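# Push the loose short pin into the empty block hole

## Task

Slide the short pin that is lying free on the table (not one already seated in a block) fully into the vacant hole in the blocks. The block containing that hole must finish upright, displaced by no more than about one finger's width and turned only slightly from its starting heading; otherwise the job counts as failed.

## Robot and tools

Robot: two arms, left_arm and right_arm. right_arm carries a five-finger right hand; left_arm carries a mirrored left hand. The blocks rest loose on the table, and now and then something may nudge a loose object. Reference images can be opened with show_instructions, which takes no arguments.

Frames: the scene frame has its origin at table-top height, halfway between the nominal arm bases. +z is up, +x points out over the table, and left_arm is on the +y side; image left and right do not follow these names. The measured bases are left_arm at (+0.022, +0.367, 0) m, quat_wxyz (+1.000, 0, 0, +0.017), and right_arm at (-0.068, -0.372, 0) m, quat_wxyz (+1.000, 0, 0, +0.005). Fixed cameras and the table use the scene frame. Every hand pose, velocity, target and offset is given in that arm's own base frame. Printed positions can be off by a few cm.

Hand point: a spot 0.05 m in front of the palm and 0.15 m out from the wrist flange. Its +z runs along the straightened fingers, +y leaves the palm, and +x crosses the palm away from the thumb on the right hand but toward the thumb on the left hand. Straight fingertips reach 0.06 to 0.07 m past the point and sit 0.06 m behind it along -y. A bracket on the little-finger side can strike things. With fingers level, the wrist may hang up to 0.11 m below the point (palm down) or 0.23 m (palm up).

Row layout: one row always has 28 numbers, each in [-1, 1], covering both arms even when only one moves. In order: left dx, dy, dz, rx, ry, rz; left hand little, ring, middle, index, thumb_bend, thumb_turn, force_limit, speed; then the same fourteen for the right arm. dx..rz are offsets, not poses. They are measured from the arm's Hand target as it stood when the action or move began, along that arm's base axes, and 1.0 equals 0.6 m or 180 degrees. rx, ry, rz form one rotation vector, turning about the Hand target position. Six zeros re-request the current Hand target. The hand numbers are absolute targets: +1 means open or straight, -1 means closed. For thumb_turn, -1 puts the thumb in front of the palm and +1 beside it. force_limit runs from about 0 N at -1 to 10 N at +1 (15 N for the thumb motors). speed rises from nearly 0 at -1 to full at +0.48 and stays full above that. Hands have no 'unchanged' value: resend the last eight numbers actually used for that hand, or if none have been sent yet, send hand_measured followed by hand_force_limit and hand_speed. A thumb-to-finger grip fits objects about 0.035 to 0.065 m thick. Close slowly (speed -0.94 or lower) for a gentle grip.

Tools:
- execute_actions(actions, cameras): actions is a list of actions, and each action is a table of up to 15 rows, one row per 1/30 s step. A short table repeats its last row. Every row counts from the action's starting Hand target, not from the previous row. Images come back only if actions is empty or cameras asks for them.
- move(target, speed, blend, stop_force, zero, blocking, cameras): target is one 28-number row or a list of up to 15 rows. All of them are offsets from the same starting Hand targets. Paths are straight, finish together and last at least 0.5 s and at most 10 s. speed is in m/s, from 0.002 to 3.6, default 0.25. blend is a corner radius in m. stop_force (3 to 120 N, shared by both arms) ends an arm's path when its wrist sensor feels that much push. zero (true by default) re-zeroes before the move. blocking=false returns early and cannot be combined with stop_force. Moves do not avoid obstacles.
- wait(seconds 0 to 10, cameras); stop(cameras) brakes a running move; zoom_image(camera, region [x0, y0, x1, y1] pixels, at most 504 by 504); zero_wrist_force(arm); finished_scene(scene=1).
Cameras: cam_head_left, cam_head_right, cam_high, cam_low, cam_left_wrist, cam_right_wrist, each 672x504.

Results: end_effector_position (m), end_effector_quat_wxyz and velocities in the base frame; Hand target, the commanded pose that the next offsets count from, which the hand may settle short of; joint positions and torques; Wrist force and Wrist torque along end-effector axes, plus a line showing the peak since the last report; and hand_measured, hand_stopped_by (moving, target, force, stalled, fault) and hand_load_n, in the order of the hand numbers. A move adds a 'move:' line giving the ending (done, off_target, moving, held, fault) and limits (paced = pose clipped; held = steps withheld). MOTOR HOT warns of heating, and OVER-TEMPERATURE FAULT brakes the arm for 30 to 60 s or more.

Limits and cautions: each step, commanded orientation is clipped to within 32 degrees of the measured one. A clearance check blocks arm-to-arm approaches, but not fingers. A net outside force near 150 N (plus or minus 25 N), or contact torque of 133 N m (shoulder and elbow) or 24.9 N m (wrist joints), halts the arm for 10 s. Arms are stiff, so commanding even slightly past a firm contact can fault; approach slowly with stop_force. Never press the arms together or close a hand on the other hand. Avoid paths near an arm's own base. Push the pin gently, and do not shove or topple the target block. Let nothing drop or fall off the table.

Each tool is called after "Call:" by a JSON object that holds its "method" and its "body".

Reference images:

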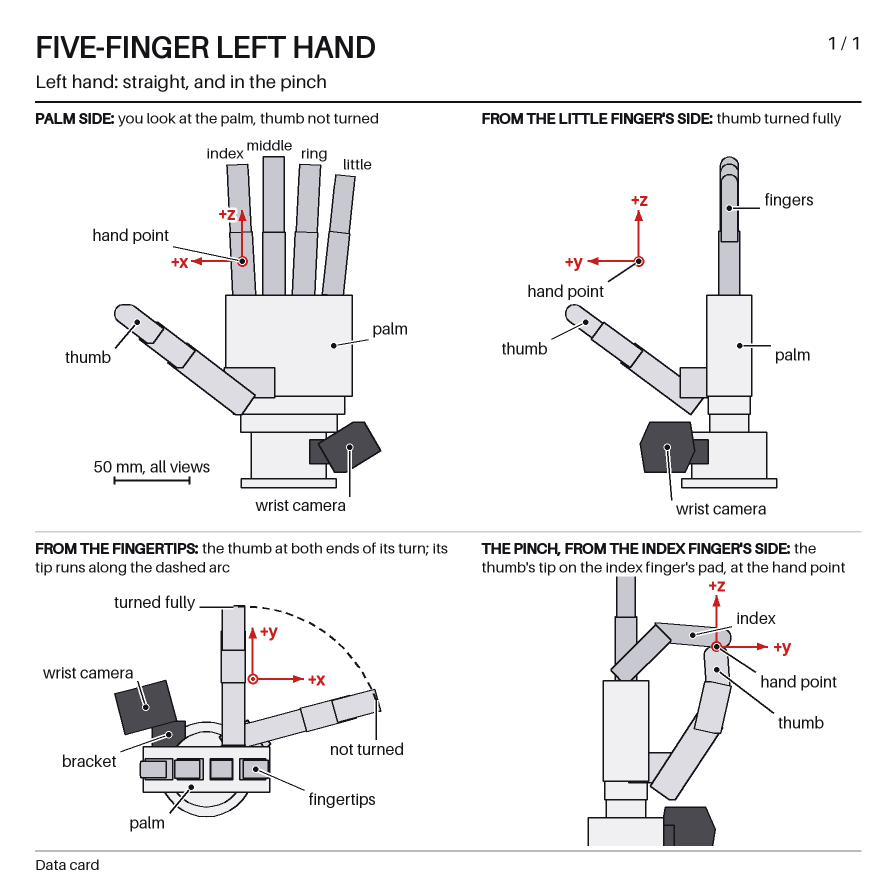

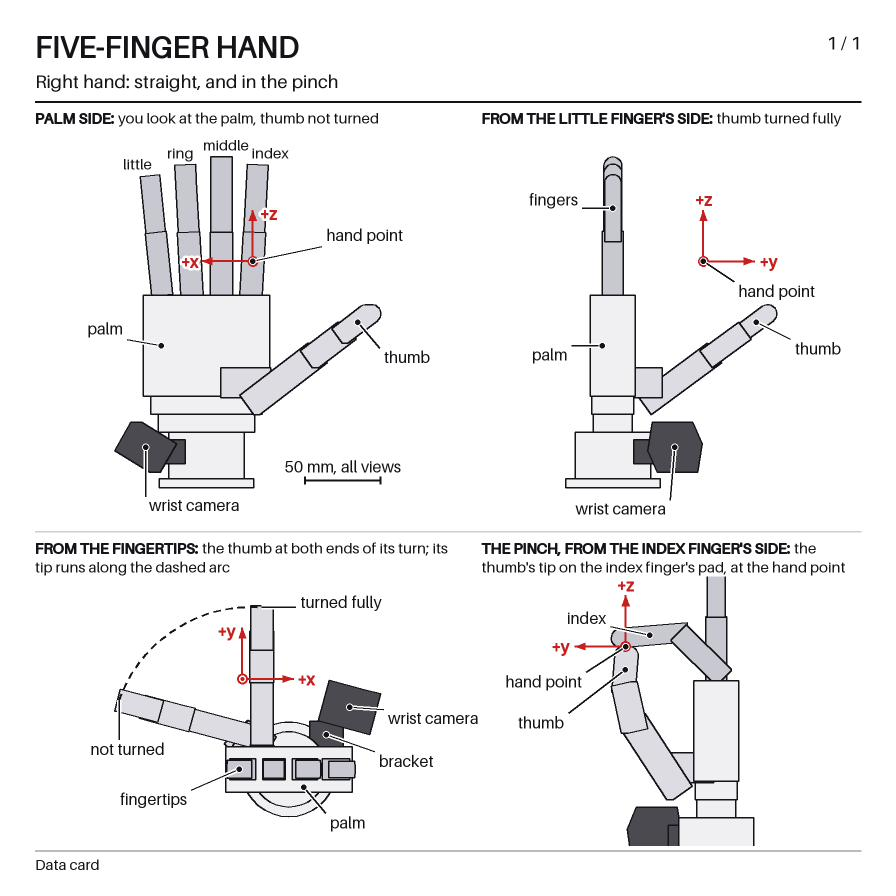

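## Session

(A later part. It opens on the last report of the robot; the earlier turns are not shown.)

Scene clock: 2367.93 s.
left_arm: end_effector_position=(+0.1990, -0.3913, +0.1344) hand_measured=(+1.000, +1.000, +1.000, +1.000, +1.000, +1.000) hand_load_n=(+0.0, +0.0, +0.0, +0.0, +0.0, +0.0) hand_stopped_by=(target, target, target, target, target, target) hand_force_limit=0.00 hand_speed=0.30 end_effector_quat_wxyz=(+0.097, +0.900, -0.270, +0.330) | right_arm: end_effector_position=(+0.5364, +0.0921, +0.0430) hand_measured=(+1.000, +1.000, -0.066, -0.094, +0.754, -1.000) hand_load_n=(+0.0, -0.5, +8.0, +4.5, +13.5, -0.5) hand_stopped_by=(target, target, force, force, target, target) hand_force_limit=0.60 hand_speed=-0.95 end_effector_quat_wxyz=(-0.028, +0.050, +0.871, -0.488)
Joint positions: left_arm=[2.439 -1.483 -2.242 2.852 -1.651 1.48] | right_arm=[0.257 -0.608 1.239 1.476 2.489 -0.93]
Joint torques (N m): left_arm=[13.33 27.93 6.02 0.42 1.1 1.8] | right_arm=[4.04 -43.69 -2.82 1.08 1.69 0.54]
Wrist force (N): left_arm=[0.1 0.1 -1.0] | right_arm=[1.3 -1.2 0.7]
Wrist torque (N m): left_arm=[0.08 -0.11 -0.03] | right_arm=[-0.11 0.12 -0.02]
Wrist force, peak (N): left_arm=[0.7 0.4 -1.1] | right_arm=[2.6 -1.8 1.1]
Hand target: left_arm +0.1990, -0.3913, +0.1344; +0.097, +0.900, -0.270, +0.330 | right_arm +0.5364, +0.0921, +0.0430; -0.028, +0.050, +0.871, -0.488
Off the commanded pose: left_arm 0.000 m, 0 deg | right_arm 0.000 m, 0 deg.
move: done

Call:
{"method": "move", "body": {"target": [0,0,0,0,0,0,1,1,1,1,1,1,0,0.3,-0.00333,0.0004,0.005,0,0,0,1,1,-0.45,-0.55,0.75,-1,0.6,-0.95], "speed": 0.01}}

Call:
{"method": "move", "body": {"target": [0,0,0,0,0,0,1,1,1,1,1,1,0,0.3,0,0,0.005,0,0,0,1,1,-0.45,-0.55,0.75,-1,0.6,-0.95], "speed": 0.01, "stop_force": 3}}

Call:
{"method": "move", "body": {"target": [0,0,0,0,0,0,1,1,1,1,1,1,0,0.3,0,0,-0.01,0,0,0,1,1,-0.45,-0.55,0.75,-1,0.6,-0.95], "speed": 0.01, "stop_force": 3}}

Scene clock: 2380.63 s.
left_arm: end_effector_position=(+0.1990, -0.3913, +0.1344) hand_measured=(+1.000, +1.000, +1.000, +1.000, +1.000, +1.000) hand_load_n=(+0.0, +0.0, +0.0, +0.0, +0.0, +0.0) hand_stopped_by=(target, target, target, target, target, target) hand_force_limit=0.00 hand_speed=0.30 end_effector_quat_wxyz=(+0.097, +0.900, -0.270, +0.330) | right_arm: end_effector_position=(+0.5346, +0.0923, +0.0458) hand_measured=(+1.000, +1.000, -0.066, -0.094, +0.754, -1.000) hand_load_n=(+0.0, +0.0, +7.5, +5.0, +14.0, +1.5) hand_stopped_by=(target, target, force, force, target, target) hand_force_limit=0.60 hand_speed=-0.95 end_effector_quat_wxyz=(-0.028, +0.050, +0.871, -0.488)
Joint positions: left_arm=[2.439 -1.483 -2.242 2.852 -1.651 1.48] | right_arm=[0.258 -0.616 1.246 1.478 2.488 -0.928]
Joint torques (N m): left_arm=[11.79 27.54 6.35 0.47 1.2 1.82] | right_arm=[7.23 -62 -2.33 4.09 -0.57 1.6]
Wrist force (N): left_arm=[0.3 0.1 -0.9] | right_arm=[-1.0 0.3 1.1]
Wrist torque (N m): left_arm=[0.08 -0.15 -0.01] | right_arm=[-0.06 0.15 -0.21]
Wrist force, peak (N): left_arm=[0.2 0.4 -1.3] | right_arm=[1.5 -1.3 0.7]
Hand target: left_arm +0.1990, -0.3913, +0.1344; +0.097, +0.900, -0.270, +0.330 | right_arm +0.5344, +0.0923, +0.0460; -0.028, +0.050, +0.871, -0.488
Off the commanded pose: left_arm 0.000 m, 0 deg | right_arm 0.000 m, 0 deg.
move: done

Scene clock: 2382.13 s.
left_arm: end_effector_position=(+0.1990, -0.3913, +0.1344) hand_measured=(+1.000, +1.000, +1.000, +1.000, +1.000, +1.000) hand_load_n=(+0.0, +0.0, +0.0, +0.0, +0.0, +0.0) hand_stopped_by=(target, target, target, target, target, target) hand_force_limit=0.00 hand_speed=0.30 end_effector_quat_wxyz=(+0.097, +0.900, -0.270, +0.330) | right_arm: end_effector_position=(+0.5344, +0.0923, +0.0490) hand_measured=(+1.000, +1.000, -0.066, -0.094, +0.754, -1.000) hand_load_n=(+0.0, +0.0, +7.0, +5.0, +14.0, +1.0) hand_stopped_by=(target, target, force, force, target, target) hand_force_limit=0.60 hand_speed=-0.95 end_effector_quat_wxyz=(-0.028, +0.050, +0.871, -0.488)
Joint positions: left_arm=[2.439 -1.483 -2.242 2.852 -1.651 1.48] | right_arm=[0.258 -0.62 1.246 1.483 2.488 -0.928]
Joint torques (N m): left_arm=[11.84 27.76 6.67 0.39 0.87 2.06] | right_arm=[6.36 -63.46 -27.8 4.09 0.52 1.48]
Wrist force (N): left_arm=[0.3 0.2 -1.1] | right_arm=[-0.8 1.0 1.5]
Wrist torque (N m): left_arm=[0.11 -0.15 -0.02] | right_arm=[-0.06 0.21 -0.27]
Wrist force, peak (N): left_arm=[0.2 0.1 -1.4] | right_arm=[-1.0 1.3 1.4]
Hand target: left_arm +0.1990, -0.3913, +0.1344; +0.097, +0.900, -0.270, +0.330 | right_arm +0.5344, +0.0923, +0.0490; -0.028, +0.050, +0.871, -0.488
Off the commanded pose: left_arm 0.000 m, 0 deg | right_arm 0.000 m, 0 deg.
move: done

Scene clock: 2383.73 s.
left_arm: end_effector_position=(+0.1990, -0.3913, +0.1344) hand_measured=(+1.000, +1.000, +1.000, +1.000, +1.000, +1.000) hand_load_n=(+0.0, +0.0, +0.0, +0.0, +0.0, +0.0) hand_stopped_by=(target, target, target, target, target, target) hand_force_limit=0.00 hand_speed=0.30 end_effector_quat_wxyz=(+0.097, +0.900, -0.270, +0.330) | right_arm: end_effector_position=(+0.5344, +0.0923, +0.0430) hand_measured=(+1.000, +1.000, -0.066, -0.094, +0.754, -1.000) hand_load_n=(+0.0, +0.0, +7.5, +5.0, +13.5, +1.0) hand_stopped_by=(target, target, force, force, target, target) hand_force_limit=0.60 hand_speed=-0.95 end_effector_quat_wxyz=(-0.028, +0.050, +0.871, -0.488)
Joint positions: left_arm=[2.439 -1.483 -2.242 2.852 -1.651 1.48] | right_arm=[0.258 -0.612 1.247 1.473 2.488 -0.928]
Joint torques (N m): left_arm=[12.13 28.16 7.87 0.34 1.26 1.78] | right_arm=[6.89 -44.37 -2.38 1.31 1.79 0.42]
Wrist force (N): left_arm=[0.0 0.4 -1.1] | right_arm=[-1.1 0.5 0.9]
Wrist torque (N m): left_arm=[0.14 -0.11 -0.04] | right_arm=[-0.02 0.16 -0.21]
Wrist force, peak (N): left_arm=[0.2 0.3 -1.3] | right_arm=[-0.9 1.2 1.4]
Hand target: left_arm +0.1990, -0.3913, +0.1344; +0.097, +0.900, -0.270, +0.330 | right_arm +0.5344, +0.0923, +0.0430; -0.028, +0.050, +0.871, -0.488
Off the commanded pose: left_arm 0.000 m, 0 deg | right_arm 0.000 m, 0 deg.
move: done

Call:
{"method": "move", "body": {"target": [0,0,0,0,0,0,1,1,1,1,1,1,0,0.3,0,0,-0.005,0,0,0,1,1,-0.45,-0.55,0.75,-1,0.6,-0.95], "speed": 0.01, "stop_force": 3}}

Call:
{"method": "move", "body": {"target": [0,0,0,0,0,0,1,1,1,1,1,1,0,0.3,0,0,-0.005,0,0,0,1,1,-0.45,-0.55,0.75,-1,0.6,-0.95], "speed": 0.01, "stop_force": 3}}

Scene clock: 2393.97 s.
left_arm: end_effector_position=(+0.1990, -0.3913, +0.1344) hand_measured=(+1.000, +1.000, +1.000, +1.000, +1.000, +1.000) hand_load_n=(+0.0, +0.0, +0.0, +0.0, +0.0, +0.0) hand_stopped_by=(target, target, target, target, target, target) hand_force_limit=0.00 hand_speed=0.30 end_effector_quat_wxyz=(+0.097, +0.900, -0.270, +0.330) | right_arm: end_effector_position=(+0.5344, +0.0923, +0.0400) hand_measured=(+1.000, +1.000, -0.066, -0.094, +0.754, -1.000) hand_load_n=(+0.0, +0.0, +7.5, +4.5, +13.5, +1.0) hand_stopped_by=(target, target, force, force, target, target) hand_force_limit=0.60 hand_speed=-0.95 end_effector_quat_wxyz=(-0.028, +0.050, +0.871, -0.488)
Joint positions: left_arm=[2.439 -1.483 -2.242 2.852 -1.651 1.48] | right_arm=[0.258 -0.607 1.247 1.469 2.488 -0.928]
Joint torques (N m): left_arm=[12.36 28.58 6.12 0.26 1.08 1.93] | right_arm=[4.26 -43.45 -1.84 1.21 2.91 -0.43]
Wrist force (N): left_arm=[0.3 0.1 -1.1] | right_arm=[-0.2 -1.7 0.6]
Wrist torque (N m): left_arm=[0.10 -0.15 -0.02] | right_arm=[-0.16 0.12 -0.19]
Wrist force, peak (N): left_arm=[0.2 0.1 -1.4] | right_arm=[-0.4 -1.8 0.5]
Hand target: left_arm +0.1990, -0.3913, +0.1344; +0.097, +0.900, -0.270, +0.330 | right_arm +0.5344, +0.0923, +0.0400; -0.028, +0.050, +0.871, -0.488
Off the commanded pose: left_arm 0.000 m, 0 deg | right_arm 0.000 m, 0 deg.
move: done

Scene clock: 2395.37 s.
left_arm: end_effector_position=(+0.1990, -0.3913, +0.1344) hand_measured=(+1.000, +1.000, +1.000, +1.000, +1.000, +1.000) hand_load_n=(+0.0, +0.0, +0.0, +0.0, +0.0, +0.0) hand_stopped_by=(target, target, target, target, target, target) hand_force_limit=0.00 hand_speed=0.30 end_effector_quat_wxyz=(+0.097, +0.900, -0.270, +0.330) | right_arm: end_effector_position=(+0.5344, +0.0923, +0.0370) hand_measured=(+1.000, +1.000, -0.066, -0.094, +0.754, -1.000) hand_load_n=(+0.0, +0.0, +8.0, +4.5, +13.0, +1.0) hand_stopped_by=(target, target, force, force, target, target) hand_force_limit=0.60 hand_speed=-0.95 end_effector_quat_wxyz=(-0.028, +0.050, +0.871, -0.488)
Joint positions: left_arm=[2.439 -1.483 -2.242 2.852 -1.651 1.48] | right_arm=[0.258 -0.603 1.247 1.464 2.488 -0.928]
Joint torques (N m): left_arm=[11.9 28.44 6.45 0.41 0.92 2.09] | right_arm=[3.4 -42.58 -1.42 1.11 2.73 -0.11]
Wrist force (N): left_arm=[0.2 0.0 -1.0] | right_arm=[-0.2 -2.2 0.2]
Wrist torque (N m): left_arm=[0.06 -0.13 -0.02] | right_arm=[-0.18 0.16 -0.21]
Wrist force, peak (N): left_arm=[0.4 0.3 -1.1] | right_arm=[0.2 -2.4 0.3]
Hand target: left_arm +0.1990, -0.3913, +0.1344; +0.097, +0.900, -0.270, +0.330 | right_arm +0.5344, +0.0923, +0.0370; -0.028, +0.050, +0.871, -0.488
Off the commanded pose: left_arm 0.000 m, 0 deg | right_arm 0.000 m, 0 deg.
move: done

Call:
{"method": "move", "body": {"target": [0,0,0,0,0,0,1,1,1,1,1,1,0,0.3,0,0,0.0128,0,0,0,1,1,-0.45,-0.55,0.75,-1,0.6,-0.95], "speed": 0.01}}

Call:
{"method": "move", "body": {"target": [0,0,0,0,0,0,1,1,1,1,1,1,0,0.3,0.0003,0.0033,0,0,0,0,1,1,-0.45,-0.55,0.75,-1,0.6,-0.95], "speed": 0.01, "stop_force": 3}}

Call:
{"method": "move", "body": {"target": [0,0,0,0,0,0,1,1,1,1,1,1,0,0.3,-0.0003,-0.0033,0,0,0,0,1,1,-0.45,-0.55,0.75,-1,0.6,-0.95], "speed": 0.01, "stop_force": 3}}

Call:
{"method": "move", "body": {"target": [0,0,0,0,0,0,1,1,1,1,1,1,0,0.3,-0.0003,-0.0033,0,0,0,0,1,1,-0.45,-0.55,0.75,-1,0.6,-0.95], "speed": 0.01, "stop_force": 3}}

Scene clock: 2405.87 s.
left_arm: end_effector_position=(+0.1990, -0.3913, +0.1344) hand_measured=(+1.000, +1.000, +1.000, +1.000, +1.000, +1.000) hand_load_n=(+0.0, +0.0, +0.0, -0.5, +0.0, -0.5) hand_stopped_by=(target, target, target, target, target, target) hand_force_limit=0.00 hand_speed=0.30 end_effector_quat_wxyz=(+0.097, +0.900, -0.270, +0.330) | right_arm: end_effector_position=(+0.5344, +0.0923, +0.0444) hand_measured=(+1.000, +1.000, -0.066, -0.094, +0.754, -1.000) hand_load_n=(+0.0, +0.0, +7.5, +5.0, +13.5, +1.5) hand_stopped_by=(target, target, force, force, target, target) hand_force_limit=0.60 hand_speed=-0.95 end_effector_quat_wxyz=(-0.028, +0.050, +0.871, -0.488)
Joint positions: left_arm=[2.439 -1.483 -2.242 2.852 -1.651 1.48] | right_arm=[0.258 -0.614 1.247 1.476 2.488 -0.928]
Joint torques (N m): left_arm=[12.41 27.34 8.9 0.44 0.92 2.12] | right_arm=[1.78 -63.25 -27.99 4.25 2.98 -0.68]
Wrist force (N): left_arm=[0.1 0.2 -0.8] | right_arm=[-1.0 1.1 1.2]
Wrist torque (N m): left_arm=[0.09 -0.10 -0.04] | right_arm=[-0.01 0.21 -0.26]
Wrist force, peak (N): left_arm=[0.2 0.2 -1.3] | right_arm=[-0.1 -2.4 0.4]
Hand target: left_arm +0.1990, -0.3913, +0.1344; +0.097, +0.900, -0.270, +0.330 | right_arm +0.5344, +0.0923, +0.0447; -0.028, +0.050, +0.871, -0.488
Off the commanded pose: left_arm 0.000 m, 0 deg | right_arm 0.000 m, 0 deg.
move: done

Scene clock: 2407.20 s.
left_arm: end_effector_position=(+0.1990, -0.3913, +0.1344) hand_measured=(+1.000, +1.000, +1.000, +1.000, +1.000, +1.000) hand_load_n=(+0.0, +0.5, +0.0, +0.0, +0.0, +0.0) hand_stopped_by=(target, target, target, target, target, target) hand_force_limit=0.00 hand_speed=0.30 end_effector_quat_wxyz=(+0.097, +0.900, -0.270, +0.330) | right_arm: end_effector_position=(+0.5346, +0.0943, +0.0447) hand_measured=(+1.000, +1.000, -0.066, -0.094, +0.754, -1.000) hand_load_n=(+0.0, +0.0, +7.0, +5.5, +13.5, +2.0) hand_stopped_by=(target, target, force, force, target, target) hand_force_limit=0.60 hand_speed=-0.95 end_effector_quat_wxyz=(-0.028, +0.050, +0.871, -0.488)
Joint positions: left_arm=[2.439 -1.483 -2.242 2.852 -1.651 1.48] | right_arm=[0.262 -0.612 1.243 1.481 2.487 -0.923]
Joint torques (N m): left_arm=[12.52 28.65 6.19 0.34 0.9 1.87] | right_arm=[7.26 -44.05 -27.92 4.19 -0.61 1.57]
Wrist force (N): left_arm=[0.4 0.2 -1.3] | right_arm=[-1.3 0.9 1.4]
Wrist torque (N m): left_arm=[0.11 -0.17 -0.02] | right_arm=[-0.01 0.22 -0.24]
Wrist force, peak (N): left_arm=[0.4 0.2 -1.3] | right_arm=[-0.9 0.8 2.0]
Hand target: left_arm +0.1990, -0.3913, +0.1344; +0.097, +0.900, -0.270, +0.330 | right_arm +0.5346, +0.0943, +0.0447; -0.028, +0.050, +0.871, -0.488
Off the commanded pose: left_arm 0.000 m, 0 deg | right_arm 0.000 m, 0 deg.
move: done

Scene clock: 2408.53 s.
left_arm: end_effector_position=(+0.1990, -0.3913, +0.1344) hand_measured=(+1.000, +1.000, +1.000, +1.000, +1.000, +1.000) hand_load_n=(+0.0, +0.0, +0.0, +0.0, +0.0, +0.0) hand_stopped_by=(target, target, target, target, target, target) hand_force_limit=0.00 hand_speed=0.30 end_effector_quat_wxyz=(+0.097, +0.900, -0.270, +0.330) | right_arm: end_effector_position=(+0.5344, +0.0923, +0.0447) hand_measured=(+1.000, +1.000, -0.066, -0.094, +0.754, -1.000) hand_load_n=(+0.0, +0.5, +7.5, +4.5, +13.5, +1.0) hand_stopped_by=(target, target, force, force, target, target) hand_force_limit=0.60 hand_speed=-0.95 end_effector_quat_wxyz=(-0.028, +0.050, +0.871, -0.488)
Joint positions: left_arm=[2.439 -1.483 -2.242 2.852 -1.651 1.48] | right_arm=[0.258 -0.614 1.247 1.476 2.488 -0.928]
Joint torques (N m): left_arm=[12.37 28.52 7.3 0.15 0.88 2.09] | right_arm=[-4.75 -61.57 -2.04 1.54 3.47 -1.3]
Wrist force (N): left_arm=[0.3 0.1 -0.9] | right_arm=[-0.9 1.0 1.1]
Wrist torque (N m): left_arm=[0.08 -0.15 -0.02] | right_arm=[-0.05 0.14 -0.03]
Wrist force, peak (N): left_arm=[0.2 0.0 -1.4] | right_arm=[-1.2 0.7 1.7]
Hand target: left_arm +0.1990, -0.3913, +0.1344; +0.097, +0.900, -0.270, +0.330 | right_arm +0.5344, +0.0923, +0.0447; -0.028, +0.050, +0.871, -0.488
Off the commanded pose: left_arm 0.000 m, 0 deg | right_arm 0.000 m, 0 deg.
move: done

Scene clock: 2409.87 s.
left_arm: end_effector_position=(+0.1990, -0.3913, +0.1344) hand_measured=(+1.000, +1.000, +1.000, +1.000, +1.000, +1.000) hand_load_n=(+0.0, -0.5, +0.0, +0.0, +0.0, +0.0) hand_stopped_by=(target, target, target, target, target, target) hand_force_limit=0.00 hand_speed=0.30 end_effector_quat_wxyz=(+0.097, +0.900, -0.270, +0.330) | right_arm: end_effector_position=(+0.5343, +0.0903, +0.0447) hand_measured=(+1.000, +1.000, -0.066, -0.094, +0.754, -1.000) hand_load_n=(+0.0, +0.0, +7.5, +4.0, +14.0, +0.0) hand_stopped_by=(target, target, force, force, target, target) hand_force_limit=0.60 hand_speed=-0.95 end_effector_quat_wxyz=(-0.028, +0.050, +0.871, -0.488)
Joint positions: left_arm=[2.439 -1.483 -2.242 2.852 -1.651 1.48] | right_arm=[0.255 -0.616 1.25 1.471 2.49 -0.932]
Joint torques (N m): left_arm=[12.79 27.22 7.49 0.09 0.83 2] | right_arm=[-5.4 -63.11 -1.42 1.59 3.35 -1.3]
Wrist force (N): left_arm=[0.3 0.4 -0.9] | right_arm=[-1.2 1.2 0.8]
Wrist torque (N m): left_arm=[0.12 -0.14 -0.02] | right_arm=[-0.05 0.18 -0.06]
Wrist force, peak (N): left_arm=[0.4 0.4 -1.2] | right_arm=[-1.3 1.4 0.9]
Hand target: left_arm +0.1990, -0.3913, +0.1344; +0.097, +0.900, -0.270, +0.330 | right_arm +0.5343, +0.0903, +0.0447; -0.028, +0.050, +0.871, -0.488
Off the commanded pose: left_arm 0.000 m, 0 deg | right_arm 0.000 m, 0 deg.
move: done

Call:
{"method": "move", "body": {"target": [[0,0,0,0,0,0,1,1,1,1,1,1,0,0.3,-0.005,0.001,-0.003,0,0,0,1,1,-0.45,-0.55,0.75,-1,0.6,-0.95],[0,0,0,0,0,0,1,1,1,1,1,1,0,0.3,-0.1418,0.0198,-0.003,0,0,0,1,1,-0.45,-0.55,0.75,-1,0.6,-0.95],[0,0,0,0,0,0,1,1,1,1,1,1,0,0.3,-0.1418,0.0198,-0.0305,0,0,0,1,1,-0.45,-0.55,0.75,-1,0.6,-0.95]], "speed": 0.06}}

Call:
{"method": "move", "body": {"target": [0,0,0,0,0,0,1,1,1,1,1,1,0,0.3,0,0,-0.0048,0,0,0,1,1,-0.45,-0.55,0.75,-1,0.6,-0.95], "speed": 0.01, "cameras": ["cam_left_wrist"]}}

Scene clock: 2436.00 s.
left_arm: end_effector_position=(+0.1990, -0.3913, +0.1344) hand_measured=(+1.000, +1.000, +1.000, +1.000, +1.000, +1.000) hand_load_n=(+0.0, +0.0, +0.0, +0.0, +0.0, +0.0) hand_stopped_by=(target, target, target, target, target, target) hand_force_limit=0.00 hand_speed=0.30 end_effector_quat_wxyz=(+0.097, +0.900, -0.270, +0.330) | right_arm: end_effector_position=(+0.4491, +0.1022, +0.0266) hand_measured=(+1.000, +1.000, -0.066, -0.094, +0.754, -1.000) hand_load_n=(+0.0, +0.0, +7.5, +5.0, +13.5, +1.5) hand_stopped_by=(target, target, force, force, target, target) hand_force_limit=0.60 hand_speed=-0.95 end_effector_quat_wxyz=(-0.028, +0.050, +0.871, -0.488)
Joint positions: left_arm=[2.439 -1.483 -2.242 2.852 -1.651 1.48] | right_arm=[0.321 -0.709 1.531 1.353 2.455 -0.843]
Joint torques (N m): left_arm=[11.71 27.75 6.24 0.36 0.79 1.98] | right_arm=[6.45 -37.98 -24.73 1.39 0.13 -0.13]
Wrist force (N): left_arm=[0.1 0.1 -1.2] | right_arm=[-1.1 0.4 0.9]
Wrist torque (N m): left_arm=[0.09 -0.13 -0.03] | right_arm=[-0.05 0.17 -0.22]
Wrist force, peak (N): left_arm=[0.2 0.1 -1.4] | right_arm=[-1.9 1.2 0.4]
Hand target: left_arm +0.1990, -0.3913, +0.1344; +0.097, +0.900, -0.270, +0.330 | right_arm +0.4492, +0.1022, +0.0264; -0.028, +0.050, +0.871, -0.488
Off the commanded pose: left_arm 0.000 m, 0 deg | right_arm 0.000 m, 0 deg.
move: done

Scene clock: 2436.70 s.
left_arm: end_effector_position=(+0.1990, -0.3913, +0.1344) hand_measured=(+1.000, +1.000, +1.000, +1.000, +1.000, +1.000) hand_load_n=(+0.0, +0.0, +0.0, +0.0, +0.0, +0.0) hand_stopped_by=(target, target, target, target, target, target) hand_force_limit=0.00 hand_speed=0.30 end_effector_quat_wxyz=(+0.097, +0.900, -0.270, +0.330) | right_arm: end_effector_position=(+0.4492, +0.1022, +0.0237) hand_measured=(+1.000, +1.000, -0.066, -0.094, +0.754, -1.000) hand_load_n=(+0.0, +0.0, +7.5, +5.5, +13.0, +1.0) hand_stopped_by=(target, target, force, force, target, target) hand_force_limit=0.60 hand_speed=-0.95 end_effector_quat_wxyz=(-0.028, +0.050, +0.871, -0.488)
Joint positions: left_arm=[2.439 -1.483 -2.242 2.852 -1.651 1.48] | right_arm=[0.321 -0.704 1.531 1.348 2.455 -0.843]
Joint torques (N m): left_arm=[13.18 27.87 6.95 0.39 0.63 1.88] | right_arm=[4.9 -36.28 -23.81 1.02 1.45 -0.9]
Wrist force (N): left_arm=[0.2 0.2 -1.3] | right_arm=[-1.5 -3.8 -0.5]
Wrist torque (N m): left_arm=[0.11 -0.14 -0.03] | right_arm=[-0.32 0.19 -0.31]
Wrist force, peak (N): left_arm=[0.3 0.1 -1.4] | right_arm=[-1.8 -4.1 -1.0]
Hand target: left_arm +0.1990, -0.3913, +0.1344; +0.097, +0.900, -0.270, +0.330 | right_arm +0.4492, +0.1022, +0.0235; -0.028, +0.050, +0.871, -0.488
Off the commanded pose: left_arm 0.000 m, 0 deg | right_arm 0.000 m, 0 deg.
move: done
Images, in order (width x height): cam_left_wrist 672x504.

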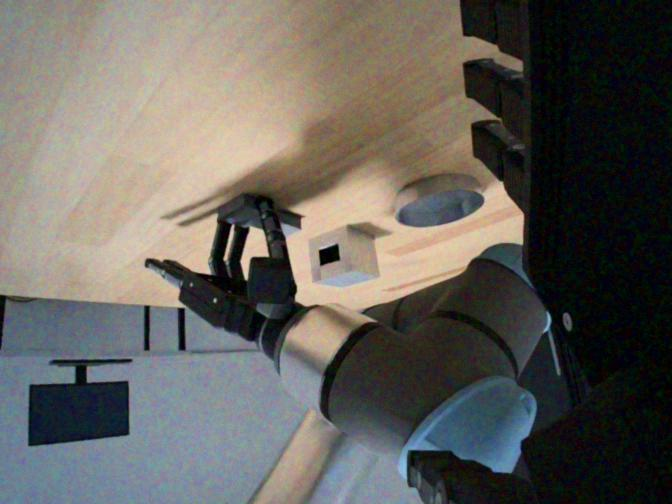

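Call:
{"method": "zoom_image", "body": {"camera": "cam_left_wrist", "region": [200, 180, 390, 300]}}

Scaled by 2.653 from the camera's 672x504 image, which has a finer 960x720 frame.

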